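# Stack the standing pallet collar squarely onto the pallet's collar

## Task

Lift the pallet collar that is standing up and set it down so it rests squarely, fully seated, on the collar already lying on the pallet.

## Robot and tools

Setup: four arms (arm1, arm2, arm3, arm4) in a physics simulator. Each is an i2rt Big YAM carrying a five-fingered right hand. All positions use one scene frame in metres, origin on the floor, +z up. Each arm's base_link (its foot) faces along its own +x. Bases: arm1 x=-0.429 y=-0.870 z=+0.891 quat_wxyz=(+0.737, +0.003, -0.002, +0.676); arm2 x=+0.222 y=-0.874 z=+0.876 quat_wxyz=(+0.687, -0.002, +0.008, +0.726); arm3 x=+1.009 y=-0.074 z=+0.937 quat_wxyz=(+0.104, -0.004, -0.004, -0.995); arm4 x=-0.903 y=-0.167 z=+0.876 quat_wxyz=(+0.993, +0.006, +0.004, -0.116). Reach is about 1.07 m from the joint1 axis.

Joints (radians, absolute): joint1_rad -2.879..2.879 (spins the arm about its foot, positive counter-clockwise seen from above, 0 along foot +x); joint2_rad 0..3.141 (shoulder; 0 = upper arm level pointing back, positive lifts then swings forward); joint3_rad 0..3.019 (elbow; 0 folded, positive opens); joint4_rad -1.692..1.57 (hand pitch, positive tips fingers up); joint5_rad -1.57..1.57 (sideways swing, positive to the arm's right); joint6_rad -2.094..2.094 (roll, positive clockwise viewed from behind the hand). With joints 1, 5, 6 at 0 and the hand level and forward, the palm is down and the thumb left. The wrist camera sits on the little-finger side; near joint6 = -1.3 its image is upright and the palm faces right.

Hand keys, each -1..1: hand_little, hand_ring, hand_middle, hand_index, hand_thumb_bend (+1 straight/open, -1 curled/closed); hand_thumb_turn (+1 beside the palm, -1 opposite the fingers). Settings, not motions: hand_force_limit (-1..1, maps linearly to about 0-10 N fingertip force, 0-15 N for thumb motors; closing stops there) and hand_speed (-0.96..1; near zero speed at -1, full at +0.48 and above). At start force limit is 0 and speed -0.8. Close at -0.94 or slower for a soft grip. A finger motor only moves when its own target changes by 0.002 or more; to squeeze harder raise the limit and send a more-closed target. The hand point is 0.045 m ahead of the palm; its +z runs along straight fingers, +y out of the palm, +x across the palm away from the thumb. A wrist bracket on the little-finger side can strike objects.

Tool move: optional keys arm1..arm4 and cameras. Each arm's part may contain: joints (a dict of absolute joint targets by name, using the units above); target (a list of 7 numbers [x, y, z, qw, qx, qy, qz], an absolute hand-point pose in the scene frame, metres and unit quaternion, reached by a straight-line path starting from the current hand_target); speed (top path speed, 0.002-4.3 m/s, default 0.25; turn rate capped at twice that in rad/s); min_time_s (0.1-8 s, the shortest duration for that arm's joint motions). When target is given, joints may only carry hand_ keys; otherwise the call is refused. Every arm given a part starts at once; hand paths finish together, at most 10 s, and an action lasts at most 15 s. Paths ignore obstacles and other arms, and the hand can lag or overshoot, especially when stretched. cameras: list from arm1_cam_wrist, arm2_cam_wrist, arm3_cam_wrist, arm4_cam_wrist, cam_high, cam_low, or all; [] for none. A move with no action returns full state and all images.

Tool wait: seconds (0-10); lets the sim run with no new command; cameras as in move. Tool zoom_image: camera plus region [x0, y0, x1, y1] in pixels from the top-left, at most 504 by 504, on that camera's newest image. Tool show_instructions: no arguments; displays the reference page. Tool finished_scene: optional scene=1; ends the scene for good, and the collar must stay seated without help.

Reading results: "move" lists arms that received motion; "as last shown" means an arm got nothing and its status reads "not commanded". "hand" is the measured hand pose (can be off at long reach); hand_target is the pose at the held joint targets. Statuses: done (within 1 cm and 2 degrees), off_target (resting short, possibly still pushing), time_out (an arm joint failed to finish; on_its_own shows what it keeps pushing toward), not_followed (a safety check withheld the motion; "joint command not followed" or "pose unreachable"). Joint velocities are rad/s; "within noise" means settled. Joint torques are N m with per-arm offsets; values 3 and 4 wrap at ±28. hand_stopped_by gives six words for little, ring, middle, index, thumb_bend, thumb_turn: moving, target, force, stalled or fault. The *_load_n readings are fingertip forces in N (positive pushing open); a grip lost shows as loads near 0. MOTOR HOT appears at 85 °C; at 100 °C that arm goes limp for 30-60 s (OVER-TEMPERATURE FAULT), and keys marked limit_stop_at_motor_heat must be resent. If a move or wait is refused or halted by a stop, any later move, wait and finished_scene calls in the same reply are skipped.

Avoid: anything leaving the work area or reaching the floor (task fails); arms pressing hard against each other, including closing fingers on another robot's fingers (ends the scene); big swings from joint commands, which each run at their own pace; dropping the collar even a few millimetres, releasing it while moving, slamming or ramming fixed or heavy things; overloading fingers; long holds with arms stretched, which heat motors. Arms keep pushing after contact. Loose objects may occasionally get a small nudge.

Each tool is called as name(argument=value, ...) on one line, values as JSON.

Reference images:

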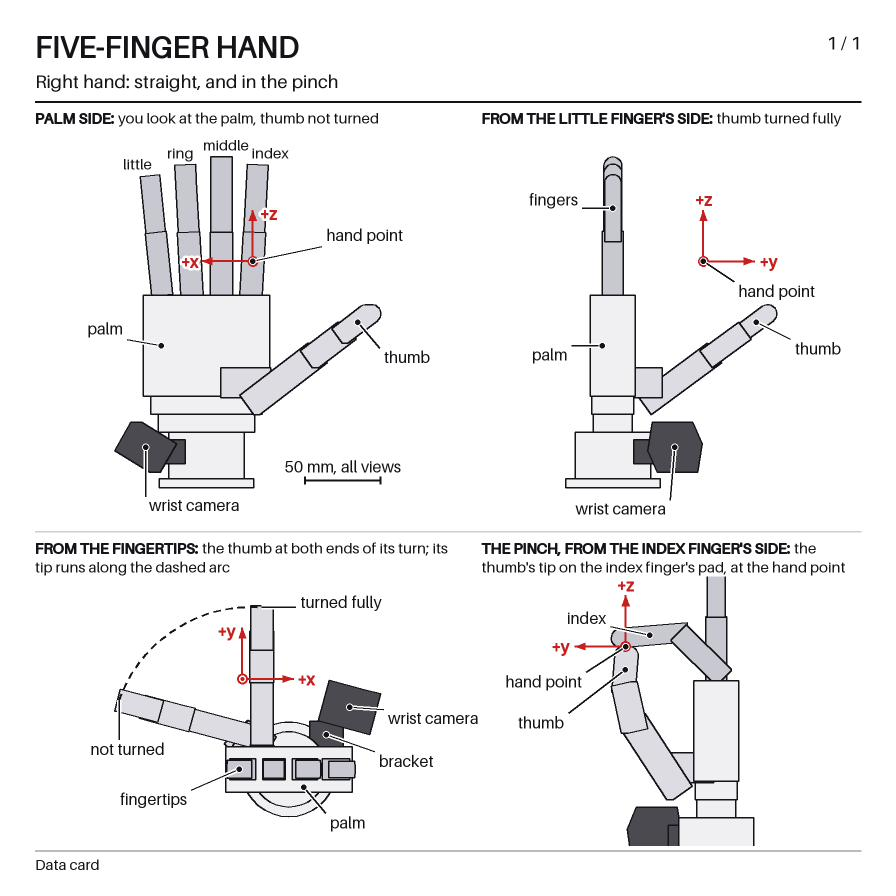

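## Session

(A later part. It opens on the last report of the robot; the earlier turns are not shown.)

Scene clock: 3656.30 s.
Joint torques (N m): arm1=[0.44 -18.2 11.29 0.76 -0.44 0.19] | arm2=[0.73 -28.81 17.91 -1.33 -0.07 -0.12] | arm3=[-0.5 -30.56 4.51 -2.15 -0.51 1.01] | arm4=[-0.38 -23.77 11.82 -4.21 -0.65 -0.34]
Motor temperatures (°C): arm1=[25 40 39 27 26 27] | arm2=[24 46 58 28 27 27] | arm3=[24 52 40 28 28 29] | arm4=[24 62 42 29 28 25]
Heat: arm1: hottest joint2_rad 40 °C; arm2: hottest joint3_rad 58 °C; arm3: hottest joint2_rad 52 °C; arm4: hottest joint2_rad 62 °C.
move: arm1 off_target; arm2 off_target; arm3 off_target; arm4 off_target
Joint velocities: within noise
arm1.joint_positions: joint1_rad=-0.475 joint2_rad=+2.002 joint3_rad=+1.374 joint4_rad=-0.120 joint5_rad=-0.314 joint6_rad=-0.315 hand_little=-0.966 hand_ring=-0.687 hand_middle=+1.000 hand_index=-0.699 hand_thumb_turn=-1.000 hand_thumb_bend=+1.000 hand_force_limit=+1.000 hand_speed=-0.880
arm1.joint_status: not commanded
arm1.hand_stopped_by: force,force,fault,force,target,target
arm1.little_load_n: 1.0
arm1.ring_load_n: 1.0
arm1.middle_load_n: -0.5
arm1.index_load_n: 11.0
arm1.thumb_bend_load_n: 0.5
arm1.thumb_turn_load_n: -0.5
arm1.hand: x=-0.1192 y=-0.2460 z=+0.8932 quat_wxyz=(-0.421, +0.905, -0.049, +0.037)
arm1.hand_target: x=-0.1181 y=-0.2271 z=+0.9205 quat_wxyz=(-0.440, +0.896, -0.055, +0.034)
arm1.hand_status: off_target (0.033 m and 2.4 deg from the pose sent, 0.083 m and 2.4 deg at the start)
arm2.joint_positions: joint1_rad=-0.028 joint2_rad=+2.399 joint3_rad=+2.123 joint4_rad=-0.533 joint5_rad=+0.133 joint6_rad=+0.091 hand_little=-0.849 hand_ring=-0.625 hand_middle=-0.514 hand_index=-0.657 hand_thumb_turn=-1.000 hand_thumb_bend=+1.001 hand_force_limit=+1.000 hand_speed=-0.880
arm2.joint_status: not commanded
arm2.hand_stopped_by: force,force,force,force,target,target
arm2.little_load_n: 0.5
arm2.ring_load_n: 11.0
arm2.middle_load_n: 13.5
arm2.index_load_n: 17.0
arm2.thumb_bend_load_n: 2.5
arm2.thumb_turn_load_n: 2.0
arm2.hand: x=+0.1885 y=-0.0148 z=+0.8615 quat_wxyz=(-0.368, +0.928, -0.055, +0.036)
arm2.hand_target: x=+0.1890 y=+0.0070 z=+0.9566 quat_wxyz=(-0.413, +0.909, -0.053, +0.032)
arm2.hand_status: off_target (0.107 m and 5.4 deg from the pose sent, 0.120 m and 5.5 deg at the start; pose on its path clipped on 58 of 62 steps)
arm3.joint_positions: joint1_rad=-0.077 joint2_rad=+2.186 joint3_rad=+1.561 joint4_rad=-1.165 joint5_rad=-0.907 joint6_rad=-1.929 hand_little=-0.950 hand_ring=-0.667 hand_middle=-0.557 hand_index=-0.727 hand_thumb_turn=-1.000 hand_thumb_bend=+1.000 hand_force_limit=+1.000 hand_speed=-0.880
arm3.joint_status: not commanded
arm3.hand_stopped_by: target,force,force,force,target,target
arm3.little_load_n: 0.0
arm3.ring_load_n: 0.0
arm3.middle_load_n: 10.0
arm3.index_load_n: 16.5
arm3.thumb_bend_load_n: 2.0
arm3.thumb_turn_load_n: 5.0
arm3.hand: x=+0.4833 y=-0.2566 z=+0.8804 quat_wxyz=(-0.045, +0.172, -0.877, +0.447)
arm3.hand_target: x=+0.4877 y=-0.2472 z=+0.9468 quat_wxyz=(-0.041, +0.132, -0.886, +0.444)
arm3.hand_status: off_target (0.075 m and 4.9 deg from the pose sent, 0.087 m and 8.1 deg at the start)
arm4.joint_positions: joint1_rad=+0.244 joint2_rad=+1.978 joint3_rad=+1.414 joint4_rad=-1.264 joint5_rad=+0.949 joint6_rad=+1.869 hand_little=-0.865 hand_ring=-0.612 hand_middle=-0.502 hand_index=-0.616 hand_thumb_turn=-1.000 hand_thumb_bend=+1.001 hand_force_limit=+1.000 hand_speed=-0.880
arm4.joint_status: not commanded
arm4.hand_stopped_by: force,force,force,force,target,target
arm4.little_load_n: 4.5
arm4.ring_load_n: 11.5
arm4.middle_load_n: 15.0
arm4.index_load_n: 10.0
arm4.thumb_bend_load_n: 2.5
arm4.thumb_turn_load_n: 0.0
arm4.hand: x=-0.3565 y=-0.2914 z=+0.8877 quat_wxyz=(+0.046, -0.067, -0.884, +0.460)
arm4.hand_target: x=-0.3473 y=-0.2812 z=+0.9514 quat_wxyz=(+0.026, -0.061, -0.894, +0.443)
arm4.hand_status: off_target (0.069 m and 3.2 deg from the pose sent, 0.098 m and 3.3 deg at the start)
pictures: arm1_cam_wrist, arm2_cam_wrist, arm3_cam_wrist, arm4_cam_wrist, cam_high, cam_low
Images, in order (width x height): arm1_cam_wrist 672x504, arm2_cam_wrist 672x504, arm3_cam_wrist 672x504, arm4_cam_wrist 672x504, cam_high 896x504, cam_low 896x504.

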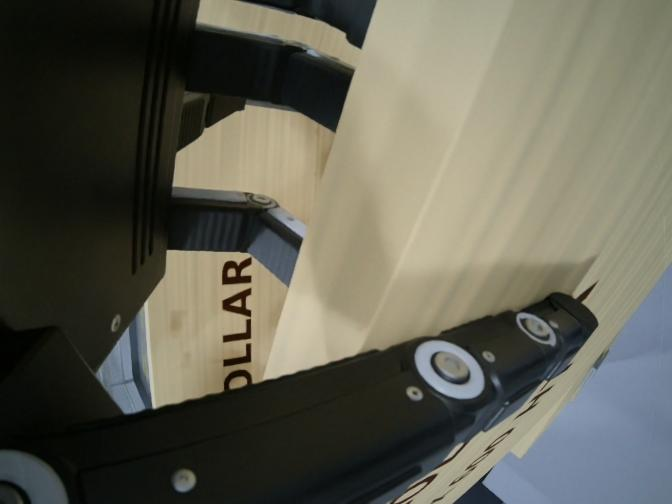

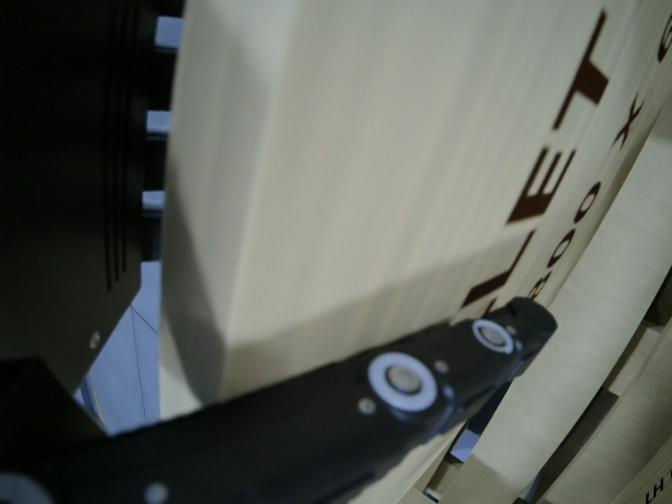

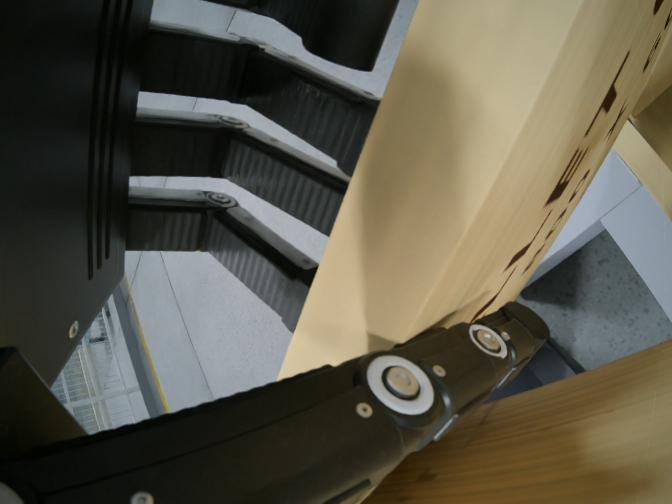

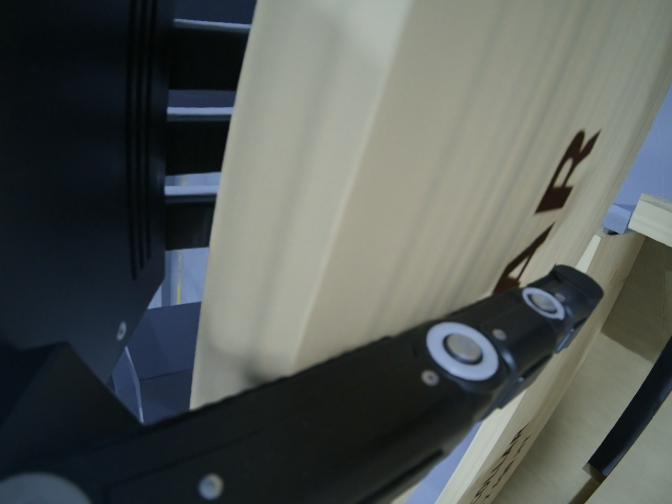

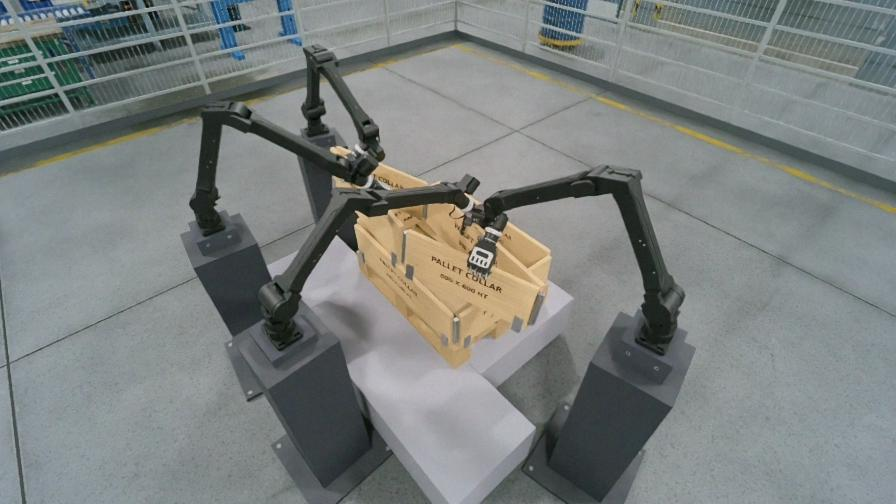

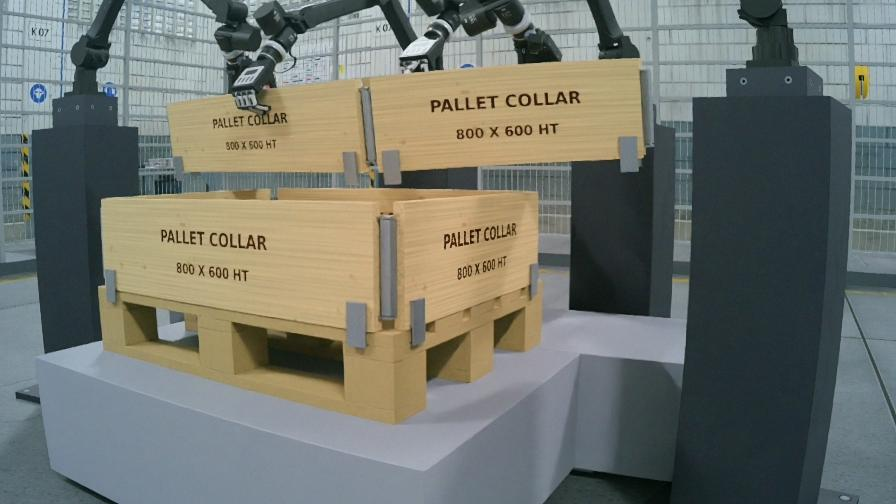

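move(arm1={"target": [-0.1176, -0.226, 0.86, -0.439, 0.896, -0.055, 0.034], "speed": 0.04}, arm2={"target": [0.189, 0.014, 0.905, -0.411, 0.909, -0.053, 0.032], "speed": 0.04}, arm3={"target": [0.488, -0.245, 0.894, -0.0402, 0.1306, -0.8864, 0.4415], "speed": 0.04}, arm4={"target": [-0.3455, -0.28, 0.895, 0.028, -0.062, -0.895, 0.442], "speed": 0.04}, cameras=["cam_low", "cam_high", "arm4_cam_wrist"])

zoom_image(camera="cam_high", region=[340, 140, 580, 380])

Scene clock: 3691.27 s.
Joint torques (N m): arm1=[0.32 -18.37 8.35 2.07 -0.54 0.16] | arm2=[0.91 -29.33 14.2 -0.23 -0.26 -0.03] | arm3=[-0.26 -26.52 4.85 -1.61 -0.84 0.91] | arm4=[-0.97 -24.59 7.65 -2.88 -0.53 -0.42]
Motor temperatures (°C): arm1=[25 43 41 27 25 26] | arm2=[24 44 56 28 27 27] | arm3=[24 55 38 27 28 30] | arm4=[24 57 43 29 28 25]
Heat: arm1: hottest joint2_rad 43 °C; arm2: hottest joint3_rad 56 °C; arm3: hottest joint2_rad 55 °C; arm4: hottest joint2_rad 57 °C.
move: arm1 off_target; arm2 off_target; arm3 off_target; arm4 off_target
Joint velocities: within noise
arm1.joint_positions: joint1_rad=-0.475 joint2_rad=+2.087 joint3_rad=+1.374 joint4_rad=-0.029 joint5_rad=-0.312 joint6_rad=-0.315 hand_little=-0.966 hand_ring=-0.687 hand_middle=+1.000 hand_index=-0.699 hand_thumb_turn=-1.000 hand_thumb_bend=+1.000 hand_force_limit=+1.000 hand_speed=-0.880
arm1.joint_status: not commanded
arm1.hand_stopped_by: force,force,fault,force,target,target
arm1.little_load_n: 0.0
arm1.ring_load_n: 0.0
arm1.middle_load_n: 0.0
arm1.index_load_n: 9.5
arm1.thumb_bend_load_n: 1.0
arm1.thumb_turn_load_n: -1.5
arm1.hand: x=-0.1153 y=-0.2396 z=+0.8487 quat_wxyz=(-0.424, +0.904, -0.049, +0.039)
arm1.hand_target: x=-0.1178 y=-0.2264 z=+0.8602 quat_wxyz=(-0.439, +0.896, -0.055, +0.034)
arm1.hand_status: off_target (0.018 m and 2.2 deg from the pose sent, 0.039 m and 2.4 deg at the start)
arm2.joint_positions: joint1_rad=-0.032 joint2_rad=+2.453 joint3_rad=+2.123 joint4_rad=-0.472 joint5_rad=+0.137 joint6_rad=+0.081 hand_little=-0.849 hand_ring=-0.625 hand_middle=-0.514 hand_index=-0.657 hand_thumb_turn=-1.000 hand_thumb_bend=+1.001 hand_force_limit=+1.000 hand_speed=-0.880
arm2.joint_status: not commanded
arm2.hand_stopped_by: force,force,force,force,target,target
arm2.little_load_n: 0.0
arm2.ring_load_n: 10.0
arm2.middle_load_n: 13.5
arm2.index_load_n: 17.5
arm2.thumb_bend_load_n: 2.5
arm2.thumb_turn_load_n: 3.5
arm2.hand: x=+0.1930 y=-0.0093 z=+0.8243 quat_wxyz=(-0.370, +0.926, -0.054, +0.040)
arm2.hand_target: x=+0.1892 y=+0.0114 z=+0.9040 quat_wxyz=(-0.412, +0.909, -0.053, +0.032)
arm2.hand_status: off_target (0.084 m and 5.2 deg from the pose sent, 0.052 m and 5.4 deg at the start)
arm3.joint_positions: joint1_rad=-0.082 joint2_rad=+2.216 joint3_rad=+1.517 joint4_rad=-1.067 joint5_rad=-0.896 joint6_rad=-1.922 hand_little=-0.950 hand_ring=-0.667 hand_middle=-0.557 hand_index=-0.727 hand_thumb_turn=-1.000 hand_thumb_bend=+1.000 hand_force_limit=+1.000 hand_speed=-0.880
arm3.joint_status: not commanded
arm3.hand_stopped_by: target,force,force,force,target,target
arm3.little_load_n: 0.0
arm3.ring_load_n: 0.0
arm3.middle_load_n: 13.0
arm3.index_load_n: 17.5
arm3.thumb_bend_load_n: 2.0
arm3.thumb_turn_load_n: 3.5
arm3.hand: x=+0.4863 y=-0.2519 z=+0.8473 quat_wxyz=(-0.035, +0.173, -0.880, +0.442)
arm3.hand_target: x=+0.4879 y=-0.2460 z=+0.8910 quat_wxyz=(-0.041, +0.132, -0.886, +0.443)
arm3.hand_status: off_target (0.047 m and 5.0 deg from the pose sent, 0.018 m and 4.9 deg at the start)
arm4.joint_positions: joint1_rad=+0.250 joint2_rad=+2.059 joint3_rad=+1.399 joint4_rad=-1.166 joint5_rad=+0.946 joint6_rad=+1.879 hand_little=-0.865 hand_ring=-0.612 hand_middle=-0.502 hand_index=-0.616 hand_thumb_turn=-1.000 hand_thumb_bend=+1.001 hand_force_limit=+1.000 hand_speed=-0.880
arm4.joint_status: not commanded
arm4.hand_stopped_by: force,force,force,force,target,target
arm4.little_load_n: 5.0
arm4.ring_load_n: 12.0
arm4.middle_load_n: 14.5
arm4.index_load_n: 9.5
arm4.thumb_bend_load_n: 2.0
arm4.thumb_turn_load_n: -0.5
arm4.hand: x=-0.3507 y=-0.2869 z=+0.8393 quat_wxyz=(+0.042, -0.069, -0.885, +0.458)
arm4.hand_target: x=-0.3460 y=-0.2810 z=+0.8916 quat_wxyz=(+0.027, -0.062, -0.894, +0.443)
arm4.hand_status: off_target (0.056 m and 2.8 deg from the pose sent, 0.017 m and 3.2 deg at the start)
pictures: arm4_cam_wrist, cam_high, cam_low
Images, in order (width x height): arm4_cam_wrist 672x504, cam_high 896x504, cam_low 896x504.

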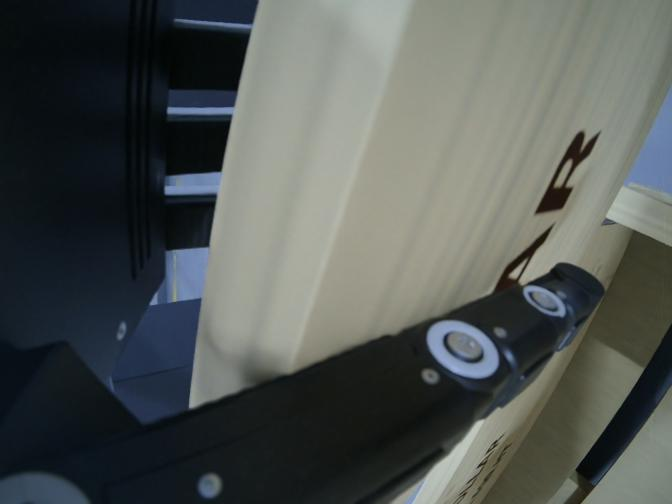

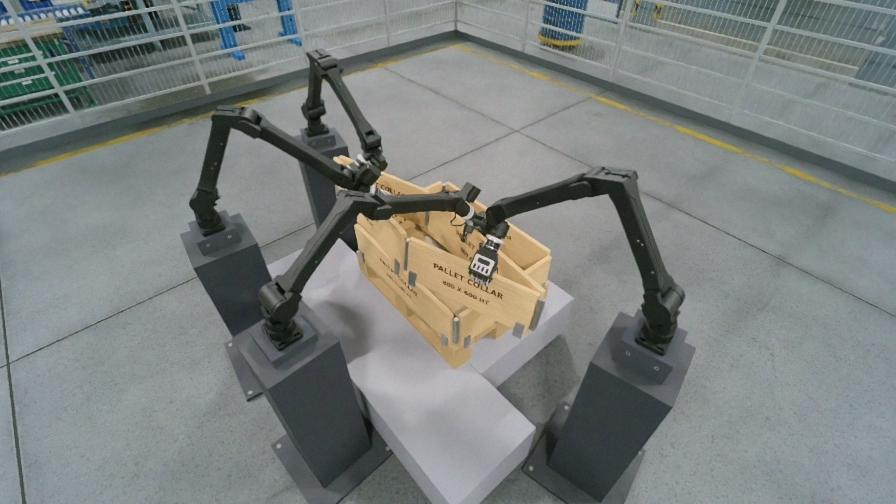

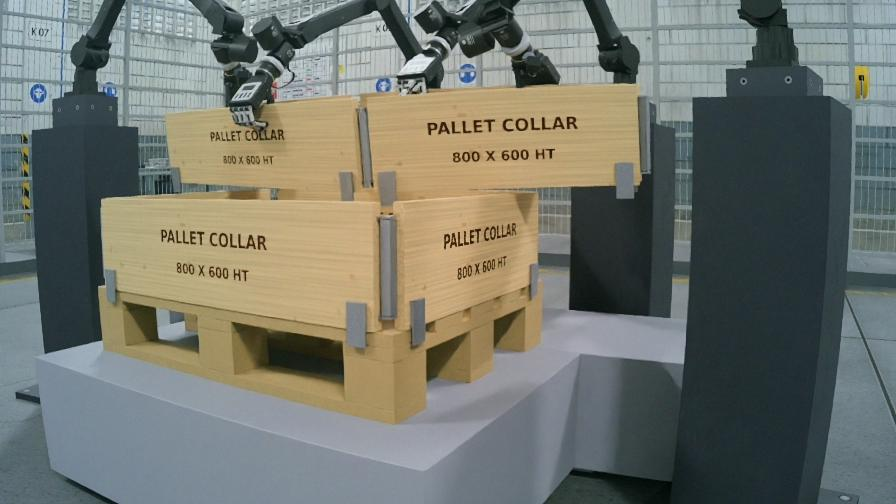

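Scaled by 2.100.

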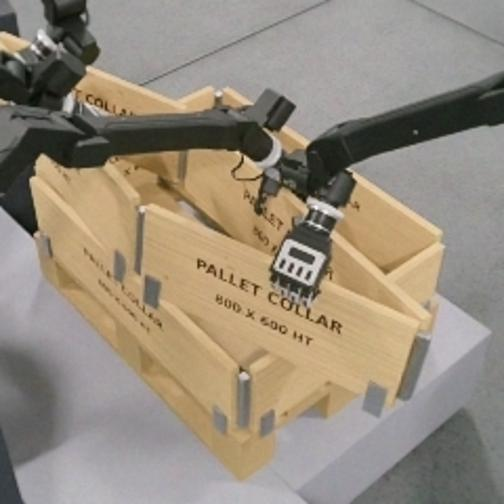

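move(arm1={"target": [-0.1176, -0.226, 0.835, -0.439, 0.896, -0.055, 0.034], "speed": 0.025}, arm2={"target": [0.189, 0.014, 0.88, -0.411, 0.909, -0.053, 0.032], "speed": 0.025}, arm3={"target": [0.488, -0.245, 0.869, -0.0402, 0.1306, -0.8864, 0.4415], "speed": 0.025}, arm4={"target": [-0.3455, -0.28, 0.87, 0.028, -0.062, -0.895, 0.442], "speed": 0.025}, cameras=["cam_low"])

zoom_image(camera="cam_low", region=[140, 60, 560, 300])

Scene clock: 3705.87 s.
Joint torques (N m): arm1=[0.56 -17.49 7.57 2.39 -0.39 0.12] | arm2=[1.14 -29.04 12.57 0.14 -0.13 -0.03] | arm3=[0.03 -25.82 4.7 -1.31 -0.97 0.86] | arm4=[-1.49 -23.71 7.06 -2.47 -0.49 -0.23]
Motor temperatures (°C): arm1=[25 42 40 27 25 26] | arm2=[24 48 54 27 27 27] | arm3=[24 54 38 27 28 30] | arm4=[24 57 44 29 28 25]
Heat: arm1: hottest joint2_rad 42 °C; arm2: hottest joint3_rad 54 °C; arm3: hottest joint2_rad 54 °C; arm4: hottest joint2_rad 57 °C.
move: arm1 done; arm2 off_target; arm3 off_target; arm4 off_target
Joint velocities: within noise
arm1.joint_positions: joint1_rad=-0.474 joint2_rad=+2.119 joint3_rad=+1.374 joint4_rad=+0.016 joint5_rad=-0.316 joint6_rad=-0.314 hand_little=-0.966 hand_ring=-0.687 hand_middle=+1.000 hand_index=-0.699 hand_thumb_turn=-1.000 hand_thumb_bend=+1.000 hand_force_limit=+1.000 hand_speed=-0.880
arm1.joint_status: not commanded
arm1.hand_stopped_by: force,force,fault,force,target,target
arm1.little_load_n: 1.5
arm1.ring_load_n: 1.0
arm1.middle_load_n: 0.0
arm1.index_load_n: 8.5
arm1.thumb_bend_load_n: 1.0
arm1.thumb_turn_load_n: -1.0
arm1.hand: x=-0.1145 y=-0.2357 z=+0.8335 quat_wxyz=(-0.429, +0.901, -0.047, +0.040)
arm1.hand_target: x=-0.1177 y=-0.2262 z=+0.8353 quat_wxyz=(-0.439, +0.896, -0.055, +0.034)
arm1.hand_status: done (0.010 m and 1.7 deg from the pose sent, 0.019 m and 2.2 deg at the start)
arm2.joint_positions: joint1_rad=-0.032 joint2_rad=+2.476 joint3_rad=+2.123 joint4_rad=-0.440 joint5_rad=+0.133 joint6_rad=+0.080 hand_little=-0.849 hand_ring=-0.625 hand_middle=-0.514 hand_index=-0.657 hand_thumb_turn=-1.000 hand_thumb_bend=+1.001 hand_force_limit=+1.000 hand_speed=-0.880
arm2.joint_status: not commanded
arm2.hand_stopped_by: force,force,force,force,target,target
arm2.little_load_n: 1.0
arm2.ring_load_n: 11.0
arm2.middle_load_n: 13.0
arm2.index_load_n: 16.5
arm2.thumb_bend_load_n: 2.5
arm2.thumb_turn_load_n: 1.0
arm2.hand: x=+0.1927 y=-0.0059 z=+0.8100 quat_wxyz=(-0.375, +0.925, -0.053, +0.038)
arm2.hand_target: x=+0.1889 y=+0.0124 z=+0.8789 quat_wxyz=(-0.411, +0.909, -0.053, +0.032)
arm2.hand_status: off_target (0.073 m and 4.6 deg from the pose sent, 0.060 m and 5.2 deg at the start)
arm3.joint_positions: joint1_rad=-0.088 joint2_rad=+2.244 joint3_rad=+1.509 joint4_rad=-1.030 joint5_rad=-0.892 joint6_rad=-1.919 hand_little=-0.950 hand_ring=-0.667 hand_middle=-0.557 hand_index=-0.727 hand_thumb_turn=-1.000 hand_thumb_bend=+1.000 hand_force_limit=+1.000 hand_speed=-0.880
arm3.joint_status: not commanded
arm3.hand_stopped_by: target,force,force,force,target,target
arm3.little_load_n: 0.0
arm3.ring_load_n: 0.0
arm3.middle_load_n: 13.5
arm3.index_load_n: 18.0
arm3.thumb_bend_load_n: 1.5
arm3.thumb_turn_load_n: 3.0
arm3.hand: x=+0.4870 y=-0.2484 z=+0.8285 quat_wxyz=(-0.035, +0.170, -0.881, +0.440)
arm3.hand_target: x=+0.4878 y=-0.2456 z=+0.8668 quat_wxyz=(-0.041, +0.132, -0.886, +0.443)
arm3.hand_status: off_target (0.041 m and 4.6 deg from the pose sent, 0.023 m and 5.0 deg at the start)
arm4.joint_positions: joint1_rad=+0.252 joint2_rad=+2.077 joint3_rad=+1.389 joint4_rad=-1.125 joint5_rad=+0.944 joint6_rad=+1.866 hand_little=-0.865 hand_ring=-0.612 hand_middle=-0.502 hand_index=-0.616 hand_thumb_turn=-1.000 hand_thumb_bend=+1.001 hand_force_limit=+1.000 hand_speed=-0.880
arm4.joint_status: not commanded
arm4.hand_stopped_by: force,force,force,force,target,target
arm4.little_load_n: 2.5
arm4.ring_load_n: 10.5
arm4.middle_load_n: 14.5
arm4.index_load_n: 10.5
arm4.thumb_bend_load_n: 2.0
arm4.thumb_turn_load_n: 0.0
arm4.hand: x=-0.3499 y=-0.2850 z=+0.8258 quat_wxyz=(+0.039, -0.066, -0.886, +0.457)
arm4.hand_target: x=-0.3457 y=-0.2806 z=+0.8679 quat_wxyz=(+0.027, -0.062, -0.894, +0.443)
arm4.hand_status: off_target (0.045 m and 2.4 deg from the pose sent, 0.032 m and 2.8 deg at the start)
Images, in order (width x height): cam_low 896x504.

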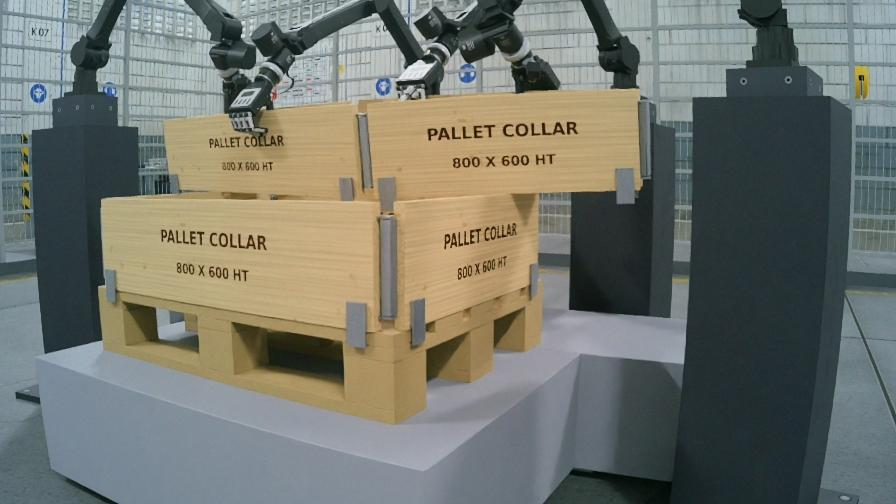

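Scaled by 1.200.

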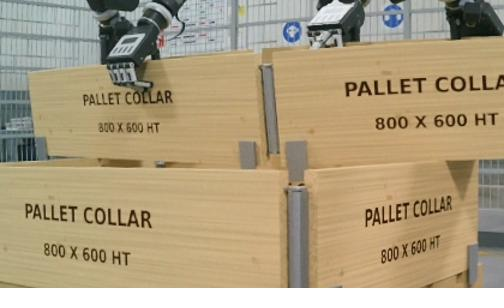

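move(arm1={"target": [-0.1176, -0.226, 0.81, -0.439, 0.896, -0.055, 0.034], "speed": 0.025}, arm2={"target": [0.189, 0.014, 0.85, -0.411, 0.909, -0.053, 0.032], "speed": 0.03}, arm3={"target": [0.488, -0.245, 0.839, -0.0402, 0.1306, -0.8864, 0.4415], "speed": 0.03}, arm4={"target": [-0.3455, -0.28, 0.84, 0.028, -0.062, -0.895, 0.442], "speed": 0.03}, cameras=["cam_low", "cam_high"])

move(arm1={"target": [-0.1176, -0.226, 0.80, -0.439, 0.896, -0.055, 0.034], "speed": 0.025}, arm2={"target": [0.189, 0.014, 0.82, -0.411, 0.909, -0.053, 0.032], "speed": 0.03}, arm3={"target": [0.488, -0.245, 0.819, -0.0402, 0.1306, -0.8864, 0.4415], "speed": 0.03}, arm4={"target": [-0.3455, -0.28, 0.815, 0.028, -0.062, -0.895, 0.442], "speed": 0.03}, cameras=["cam_low", "cam_high"])

zoom_image(camera="cam_high", region=[340, 140, 580, 380])

Scene clock: 3721.50 s.
Joint torques (N m): arm1=[0.5 -15.56 7.1 2.85 -0.14 0.14] | arm2=[0.97 -26.75 11.15 1.26 -0.06 0.04] | arm3=[0.38 -22.48 4.7 -0.2 -0.93 0.63] | arm4=[-1.44 -20.48 6.67 -1.46 -0.48 -0.04]
Motor temperatures (°C): arm1=[25 43 39 27 25 26] | arm2=[24 50 51 27 27 27] | arm3=[24 54 38 27 29 30] | arm4=[24 56 43 29 28 25]
Heat: arm1: hottest joint2_rad 43 °C; arm2: hottest joint3_rad 51 °C; arm3: hottest joint2_rad 54 °C; arm4: hottest joint2_rad 56 °C.
move: arm1 off_target; arm2 off_target; arm3 off_target; arm4 off_target
Joint velocities: within noise
arm1.joint_positions: joint1_rad=-0.474 joint2_rad=+2.138 joint3_rad=+1.374 joint4_rad=+0.051 joint5_rad=-0.323 joint6_rad=-0.312 hand_little=-0.966 hand_ring=-0.687 hand_middle=+1.000 hand_index=-0.700 hand_thumb_turn=-1.000 hand_thumb_bend=+1.000 hand_force_limit=+1.000 hand_speed=-0.880
arm1.joint_status: not commanded
arm1.hand_stopped_by: force,force,fault,force,target,target
arm1.little_load_n: 4.0
arm1.ring_load_n: 1.0
arm1.middle_load_n: 0.0
arm1.index_load_n: 6.5
arm1.thumb_bend_load_n: 2.0
arm1.thumb_turn_load_n: 0.0
arm1.hand: x=-0.1141 y=-0.2317 z=+0.8261 quat_wxyz=(-0.437, +0.898, -0.045, +0.040)
arm1.hand_target: x=-0.1178 y=-0.2267 z=+0.8104 quat_wxyz=(-0.439, +0.896, -0.055, +0.034)
arm1.hand_status: off_target (0.017 m and 1.4 deg from the pose sent, 0.026 m and 1.7 deg at the start)
arm2.joint_positions: joint1_rad=-0.034 joint2_rad=+2.476 joint3_rad=+2.120 joint4_rad=-0.423 joint5_rad=+0.130 joint6_rad=+0.075 hand_little=-0.849 hand_ring=-0.625 hand_middle=-0.514 hand_index=-0.657 hand_thumb_turn=-1.000 hand_thumb_bend=+1.001 hand_force_limit=+1.000 hand_speed=-0.880
arm2.joint_status: not commanded
arm2.hand_stopped_by: force,force,force,force,target,target
arm2.little_load_n: 0.0
arm2.ring_load_n: 10.5
arm2.middle_load_n: 12.5
arm2.index_load_n: 15.5
arm2.thumb_bend_load_n: 3.0
arm2.thumb_turn_load_n: 0.0
arm2.hand: x=+0.1935 y=-0.0036 z=+0.8103 quat_wxyz=(-0.381, +0.923, -0.051, +0.038)
arm2.hand_target: x=+0.1892 y=+0.0127 z=+0.8505 quat_wxyz=(-0.411, +0.909, -0.053, +0.032)
arm2.hand_status: off_target (0.044 m and 3.9 deg from the pose sent, 0.045 m and 4.6 deg at the start)
arm3.joint_positions: joint1_rad=-0.093 joint2_rad=+2.250 joint3_rad=+1.503 joint4_rad=-1.006 joint5_rad=-0.892 joint6_rad=-1.895 hand_little=-0.950 hand_ring=-0.667 hand_middle=-0.557 hand_index=-0.727 hand_thumb_turn=-1.000 hand_thumb_bend=+1.000 hand_force_limit=+1.000 hand_speed=-0.880
arm3.joint_status: not commanded
arm3.hand_stopped_by: target,force,force,force,target,target
arm3.little_load_n: 0.0
arm3.ring_load_n: 1.0
arm3.middle_load_n: 13.0
arm3.index_load_n: 15.0
arm3.thumb_bend_load_n: 1.5
arm3.thumb_turn_load_n: 1.5
arm3.hand: x=+0.4862 y=-0.2455 z=+0.8233 quat_wxyz=(-0.033, +0.159, -0.883, +0.439)
arm3.hand_target: x=+0.4879 y=-0.2451 z=+0.8388 quat_wxyz=(-0.041, +0.131, -0.886, +0.442)
arm3.hand_status: off_target (0.016 m and 3.4 deg from the pose sent, 0.011 m and 4.6 deg at the start)
arm4.joint_positions: joint1_rad=+0.253 joint2_rad=+2.082 joint3_rad=+1.377 joint4_rad=-1.090 joint5_rad=+0.943 joint6_rad=+1.840 hand_little=-0.865 hand_ring=-0.612 hand_middle=-0.502 hand_index=-0.616 hand_thumb_turn=-1.000 hand_thumb_bend=+1.001 hand_force_limit=+1.000 hand_speed=-0.880
arm4.joint_status: not commanded
arm4.hand_stopped_by: force,force,force,force,target,target
arm4.little_load_n: 1.0
arm4.ring_load_n: 9.5
arm4.middle_load_n: 13.5
arm4.index_load_n: 10.5
arm4.thumb_bend_load_n: 2.0
arm4.thumb_turn_load_n: 1.5
arm4.hand: x=-0.3500 y=-0.2838 z=+0.8184 quat_wxyz=(+0.037, -0.058, -0.888, +0.455)
arm4.hand_target: x=-0.3455 y=-0.2802 z=+0.8397 quat_wxyz=(+0.028, -0.062, -0.894, +0.442)
arm4.hand_status: off_target (0.022 m and 2.1 deg from the pose sent, 0.016 m and 2.4 deg at the start)
pictures: cam_high, cam_low
Images, in order (width x height): cam_high 896x504, cam_low 896x504.

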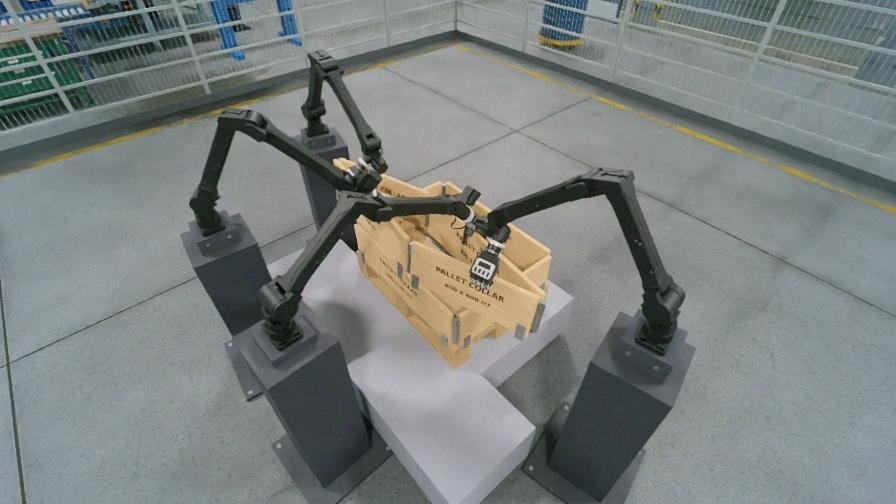

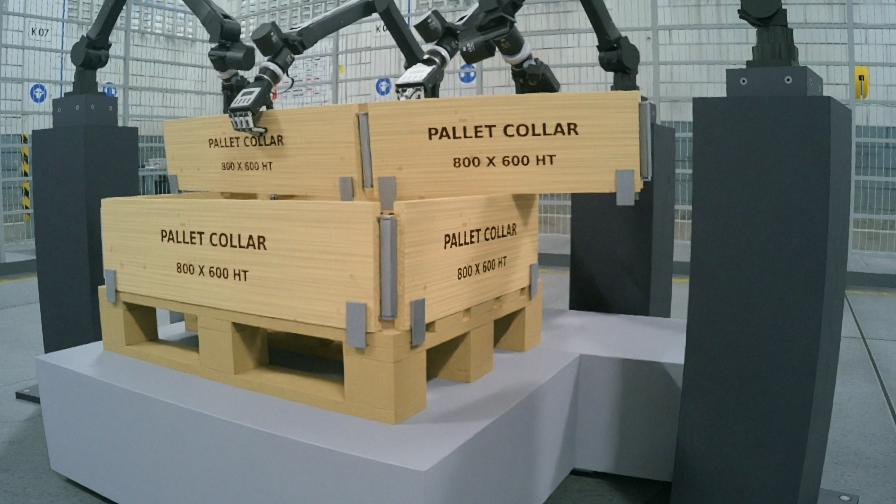

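Scene clock: 3723.00 s.
Joint torques (N m): arm1=[0.62 -14.27 6.91 3.23 -0.1 0.1] | arm2=[1.08 -23.82 10.93 2.56 -0.06 0.06] | arm3=[0.44 -19.9 4.79 0.66 -0.86 0.47] | arm4=[-1.32 -17.67 6.57 -0.35 -0.47 0.04]
Motor temperatures (°C): arm1=[25 42 39 27 25 26] | arm2=[24 50 50 28 27 27] | arm3=[24 53 38 27 29 29] | arm4=[24 56 43 29 28 25]
Heat: arm1: hottest joint2_rad 42 °C; arm2: hottest joint2_rad 50 °C; arm3: hottest joint2_rad 53 °C; arm4: hottest joint2_rad 56 °C.
move: arm1 off_target; arm2 off_target; arm3 off_target; arm4 done
Joint velocities: within noise
arm1.joint_positions: joint1_rad=-0.474 joint2_rad=+2.144 joint3_rad=+1.374 joint4_rad=+0.060 joint5_rad=-0.325 joint6_rad=-0.310 hand_little=-0.966 hand_ring=-0.687 hand_middle=+1.000 hand_index=-0.700 hand_thumb_turn=-1.000 hand_thumb_bend=+1.000 hand_force_limit=+1.000 hand_speed=-0.880
arm1.joint_status: not commanded
arm1.hand_stopped_by: force,force,fault,force,target,target
arm1.little_load_n: 3.0
arm1.ring_load_n: 1.0
arm1.middle_load_n: 0.0
arm1.index_load_n: 5.5
arm1.thumb_bend_load_n: 2.0
arm1.thumb_turn_load_n: -0.5
arm1.hand: x=-0.1141 y=-0.2308 z=+0.8237 quat_wxyz=(-0.438, +0.897, -0.045, +0.039)
arm1.hand_target: x=-0.1181 y=-0.2272 z=+0.8008 quat_wxyz=(-0.439, +0.896, -0.055, +0.034)
arm1.hand_status: off_target (0.024 m and 1.3 deg from the pose sent, 0.027 m and 1.4 deg at the start)
arm2.joint_positions: joint1_rad=-0.034 joint2_rad=+2.475 joint3_rad=+2.109 joint4_rad=-0.411 joint5_rad=+0.130 joint6_rad=+0.073 hand_little=-0.849 hand_ring=-0.625 hand_middle=-0.514 hand_index=-0.657 hand_thumb_turn=-1.000 hand_thumb_bend=+1.001 hand_force_limit=+1.000 hand_speed=-0.880
arm2.joint_status: not commanded
arm2.hand_stopped_by: force,force,force,force,target,target
arm2.little_load_n: 0.0
arm2.ring_load_n: 9.5
arm2.middle_load_n: 11.0
arm2.index_load_n: 14.0
arm2.thumb_bend_load_n: 3.5
arm2.thumb_turn_load_n: 0.0
arm2.hand: x=+0.1935 y=-0.0047 z=+0.8072 quat_wxyz=(-0.382, +0.922, -0.050, +0.038)
arm2.hand_target: x=+0.1891 y=+0.0127 z=+0.8209 quat_wxyz=(-0.411, +0.910, -0.053, +0.032)
arm2.hand_status: off_target (0.023 m and 3.8 deg from the pose sent, 0.021 m and 3.9 deg at the start)
arm3.joint_positions: joint1_rad=-0.094 joint2_rad=+2.253 joint3_rad=+1.501 joint4_rad=-0.994 joint5_rad=-0.893 joint6_rad=-1.881 hand_little=-0.950 hand_ring=-0.667 hand_middle=-0.557 hand_index=-0.727 hand_thumb_turn=-1.000 hand_thumb_bend=+1.000 hand_force_limit=+1.000 hand_speed=-0.880
arm3.joint_status: not commanded
arm3.hand_stopped_by: target,force,force,force,target,target
arm3.little_load_n: 0.0
arm3.ring_load_n: 1.0
arm3.middle_load_n: 12.5
arm3.index_load_n: 13.0
arm3.thumb_bend_load_n: 2.0
arm3.thumb_turn_load_n: 0.5
arm3.hand: x=+0.4858 y=-0.2457 z=+0.8211 quat_wxyz=(-0.033, +0.154, -0.884, +0.439)
arm3.hand_target: x=+0.4881 y=-0.2451 z=+0.8190 quat_wxyz=(-0.041, +0.131, -0.886, +0.442)
arm3.hand_status: off_target (0.003 m and 2.9 deg from the pose sent, 0.005 m and 3.4 deg at the start)
arm4.joint_positions: joint1_rad=+0.253 joint2_rad=+2.085 joint3_rad=+1.368 joint4_rad=-1.064 joint5_rad=+0.943 joint6_rad=+1.830 hand_little=-0.865 hand_ring=-0.612 hand_middle=-0.502 hand_index=-0.616 hand_thumb_turn=-1.000 hand_thumb_bend=+1.001 hand_force_limit=+1.000 hand_speed=-0.880
arm4.joint_status: not commanded
arm4.hand_stopped_by: force,force,force,force,target,target
arm4.little_load_n: 0.0
arm4.ring_load_n: 7.5
arm4.middle_load_n: 13.0
arm4.index_load_n: 10.5
arm4.thumb_bend_load_n: 1.0
arm4.thumb_turn_load_n: 3.0
arm4.hand: x=-0.3492 y=-0.2833 z=+0.8141 quat_wxyz=(+0.033, -0.057, -0.888, +0.454)
arm4.hand_target: x=-0.3456 y=-0.2800 z=+0.8151 quat_wxyz=(+0.028, -0.062, -0.894, +0.442)
arm4.hand_status: done (0.005 m and 1.8 deg from the pose sent, 0.007 m and 2.1 deg at the start)
pictures: cam_high, cam_low
Images, in order (width x height): cam_high 896x504, cam_low 896x504.

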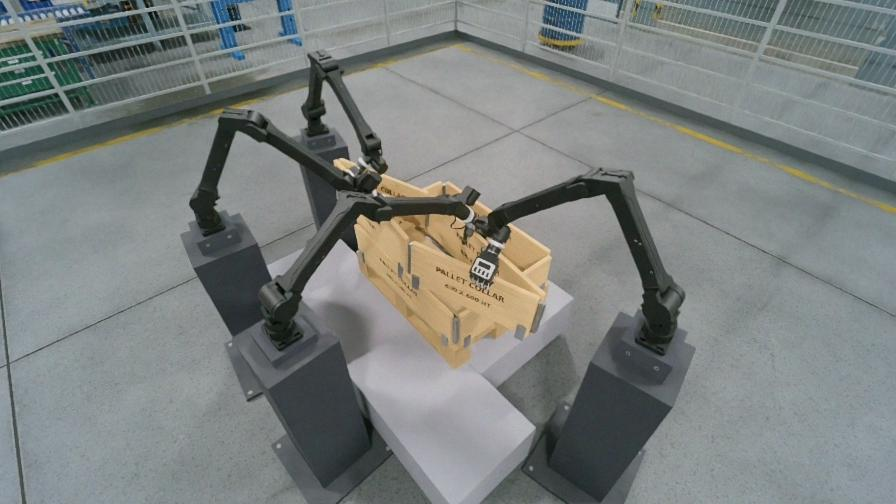

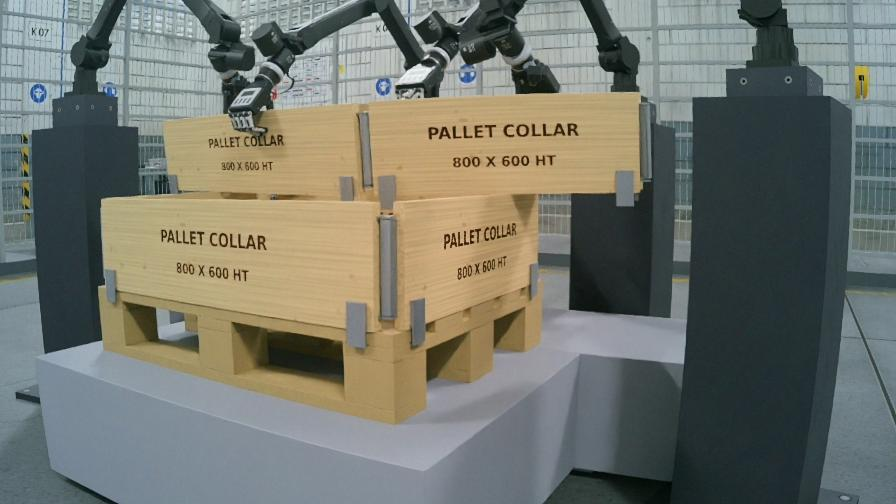

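Scaled by 2.100.

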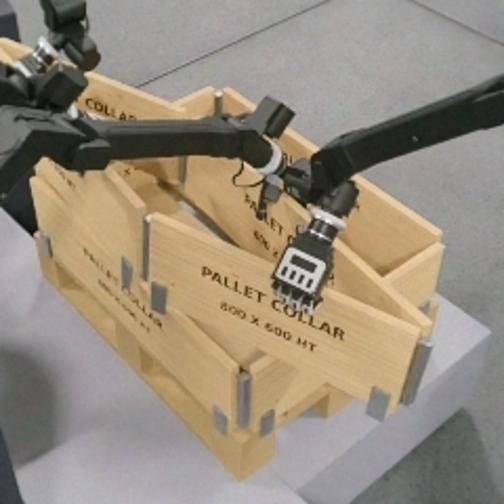

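move(arm2={"target": [0.189, 0.005, 0.80, -0.390, 0.918, -0.053, 0.034], "speed": 0.03}, arm3={"target": [0.486, -0.245, 0.795, -0.0402, 0.1406, -0.8854, 0.4410], "speed": 0.03}, arm4={"target": [-0.3475, -0.282, 0.79, 0.028, -0.062, -0.895, 0.442], "speed": 0.03}, cameras=["arm4_cam_wrist", "arm3_cam_wrist", "arm2_cam_wrist", "arm1_cam_wrist"])

Scene clock: 3745.43 s.
Joint torques (N m): arm1=[0.32 -15.15 6.9 3.1 -0.06 0.1] | arm2=[1.14 -21.77 11.82 1.48 0.01 0.11] | arm3=[0.5 -16.56 5.6 1.21 -0.6 0.21] | arm4=[-1.61 -15.44 6.22 0.85 -0.59 0.15]
Motor temperatures (°C): arm1=[25 41 38 28 25 26] | arm2=[24 48 47 28 27 27] | arm3=[24 51 38 26 29 29] | arm4=[24 53 42 28 28 25]
Heat: arm1: hottest joint2_rad 41 °C; arm2: hottest joint2_rad 48 °C; arm3: hottest joint2_rad 51 °C; arm4: hottest joint2_rad 53 °C.
move: arm2 off_target; arm3 off_target; arm4 off_target
Joint velocities: within noise
arm1: as last shown
arm1.joint_positions: joint1_rad=-0.474 joint2_rad=+2.149 joint3_rad=+1.374 joint4_rad=+0.064 joint5_rad=-0.325 joint6_rad=-0.309 hand_little=-0.966 hand_ring=-0.687 hand_middle=+1.000 hand_index=-0.700 hand_thumb_turn=-1.000 hand_thumb_bend=+1.000 hand_force_limit=+1.000 hand_speed=-0.880
arm1.little_load_n: 2.0
arm1.ring_load_n: 0.5
arm1.index_load_n: 5.0
arm1.thumb_bend_load_n: 1.5
arm1.hand: x=-0.1143 y=-0.2310 z=+0.8208 quat_wxyz=(-0.438, +0.897, -0.045, +0.039)
arm1.hand_target: x=-0.1181 y=-0.2272 z=+0.8007 quat_wxyz=(-0.439, +0.896, -0.055, +0.034)
arm2.joint_positions: joint1_rad=-0.034 joint2_rad=+2.474 joint3_rad=+2.106 joint4_rad=-0.410 joint5_rad=+0.130 joint6_rad=+0.070 hand_little=-0.849 hand_ring=-0.625 hand_middle=-0.514 hand_index=-0.657 hand_thumb_turn=-1.000 hand_thumb_bend=+1.001 hand_force_limit=+1.000 hand_speed=-0.880
arm2.joint_status: not commanded
arm2.hand_stopped_by: force,force,force,force,target,target
arm2.little_load_n: 0.0
arm2.ring_load_n: 9.0
arm2.middle_load_n: 11.5
arm2.index_load_n: 14.0
arm2.thumb_bend_load_n: 4.0
arm2.thumb_turn_load_n: 0.0
arm2.hand: x=+0.1936 y=-0.0053 z=+0.8072 quat_wxyz=(-0.381, +0.922, -0.049, +0.038)
arm2.hand_target: x=+0.1889 y=+0.0042 z=+0.8003 quat_wxyz=(-0.390, +0.919, -0.053, +0.034)
arm2.hand_status: off_target (0.013 m and 1.3 deg from the pose sent, 0.013 m and 1.3 deg at the start)
arm3.joint_positions: joint1_rad=-0.094 joint2_rad=+2.257 joint3_rad=+1.501 joint4_rad=-0.985 joint5_rad=-0.897 joint6_rad=-1.881 hand_little=-0.950 hand_ring=-0.667 hand_middle=-0.557 hand_index=-0.727 hand_thumb_turn=-1.000 hand_thumb_bend=+1.000 hand_force_limit=+1.000 hand_speed=-0.880
arm3.joint_status: not commanded
arm3.hand_stopped_by: target,force,force,force,target,target
arm3.little_load_n: 0.0
arm3.ring_load_n: 1.0
arm3.middle_load_n: 12.5
arm3.index_load_n: 12.5
arm3.thumb_bend_load_n: 1.5
arm3.thumb_turn_load_n: 0.5
arm3.hand: x=+0.4846 y=-0.2461 z=+0.8188 quat_wxyz=(-0.031, +0.155, -0.884, +0.441)
arm3.hand_target: x=+0.4870 y=-0.2448 z=+0.7957 quat_wxyz=(-0.040, +0.141, -0.885, +0.441)
arm3.hand_status: off_target (0.024 m and 2.0 deg from the pose sent, 0.026 m and 1.8 deg at the start)
arm4.joint_positions: joint1_rad=+0.253 joint2_rad=+2.090 joint3_rad=+1.358 joint4_rad=-1.034 joint5_rad=+0.946 joint6_rad=+1.818 hand_little=-0.865 hand_ring=-0.613 hand_middle=-0.502 hand_index=-0.616 hand_thumb_turn=-1.000 hand_thumb_bend=+1.000 hand_force_limit=+1.000 hand_speed=-0.880
arm4.joint_status: not commanded
arm4.hand_stopped_by: force,force,force,force,target,target
arm4.little_load_n: 0.0
arm4.ring_load_n: 5.5
arm4.middle_load_n: 11.0
arm4.index_load_n: 10.5
arm4.thumb_bend_load_n: 1.0
arm4.thumb_turn_load_n: 4.0
arm4.hand: x=-0.3488 y=-0.2834 z=+0.8087 quat_wxyz=(+0.029, -0.055, -0.888, +0.455)
arm4.hand_target: x=-0.3480 y=-0.2819 z=+0.7906 quat_wxyz=(+0.028, -0.062, -0.894, +0.442)
arm4.hand_status: off_target (0.019 m and 1.9 deg from the pose sent, 0.024 m and 1.8 deg at the start)
pictures: arm1_cam_wrist, arm2_cam_wrist, arm3_cam_wrist, arm4_cam_wrist
Images, in order (width x height): arm1_cam_wrist 672x504, arm2_cam_wrist 672x504, arm3_cam_wrist 672x504, arm4_cam_wrist 672x504.

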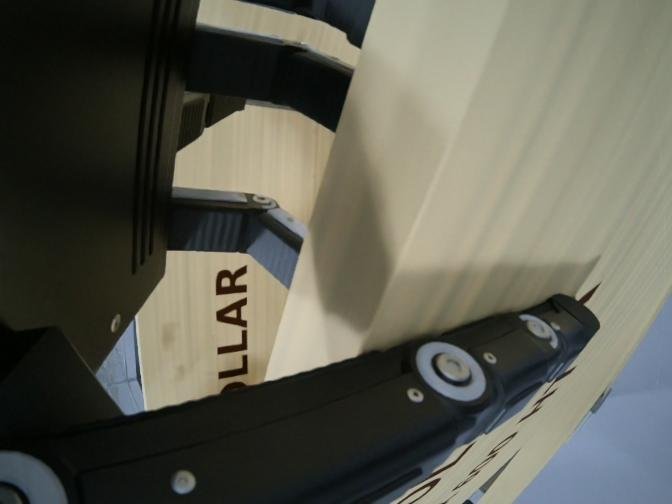

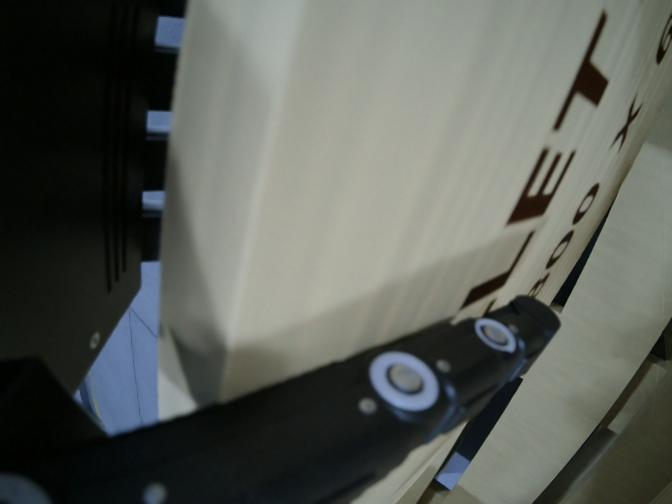

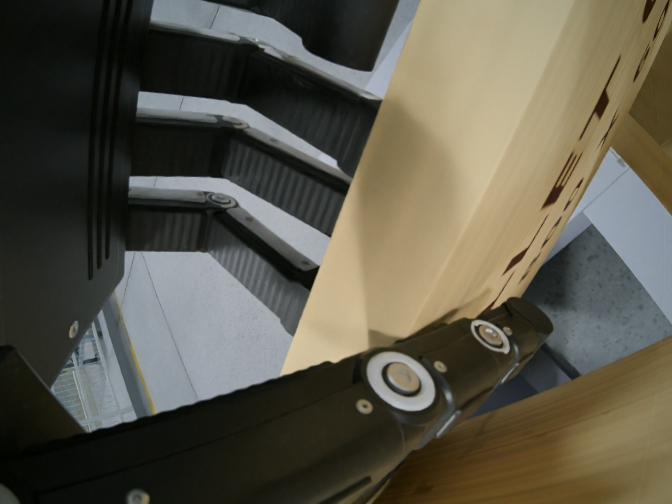

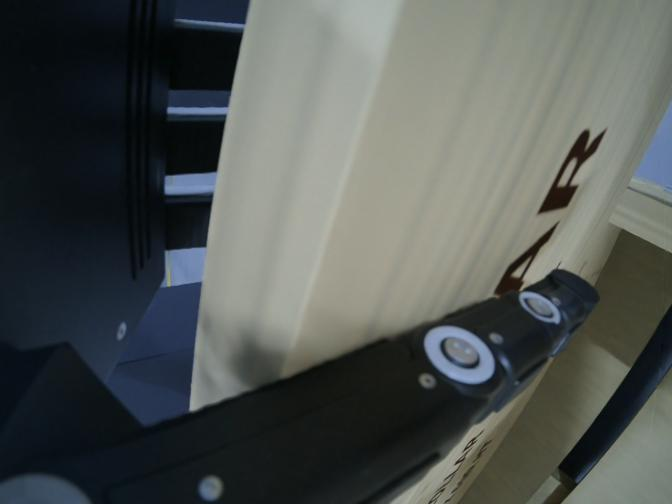

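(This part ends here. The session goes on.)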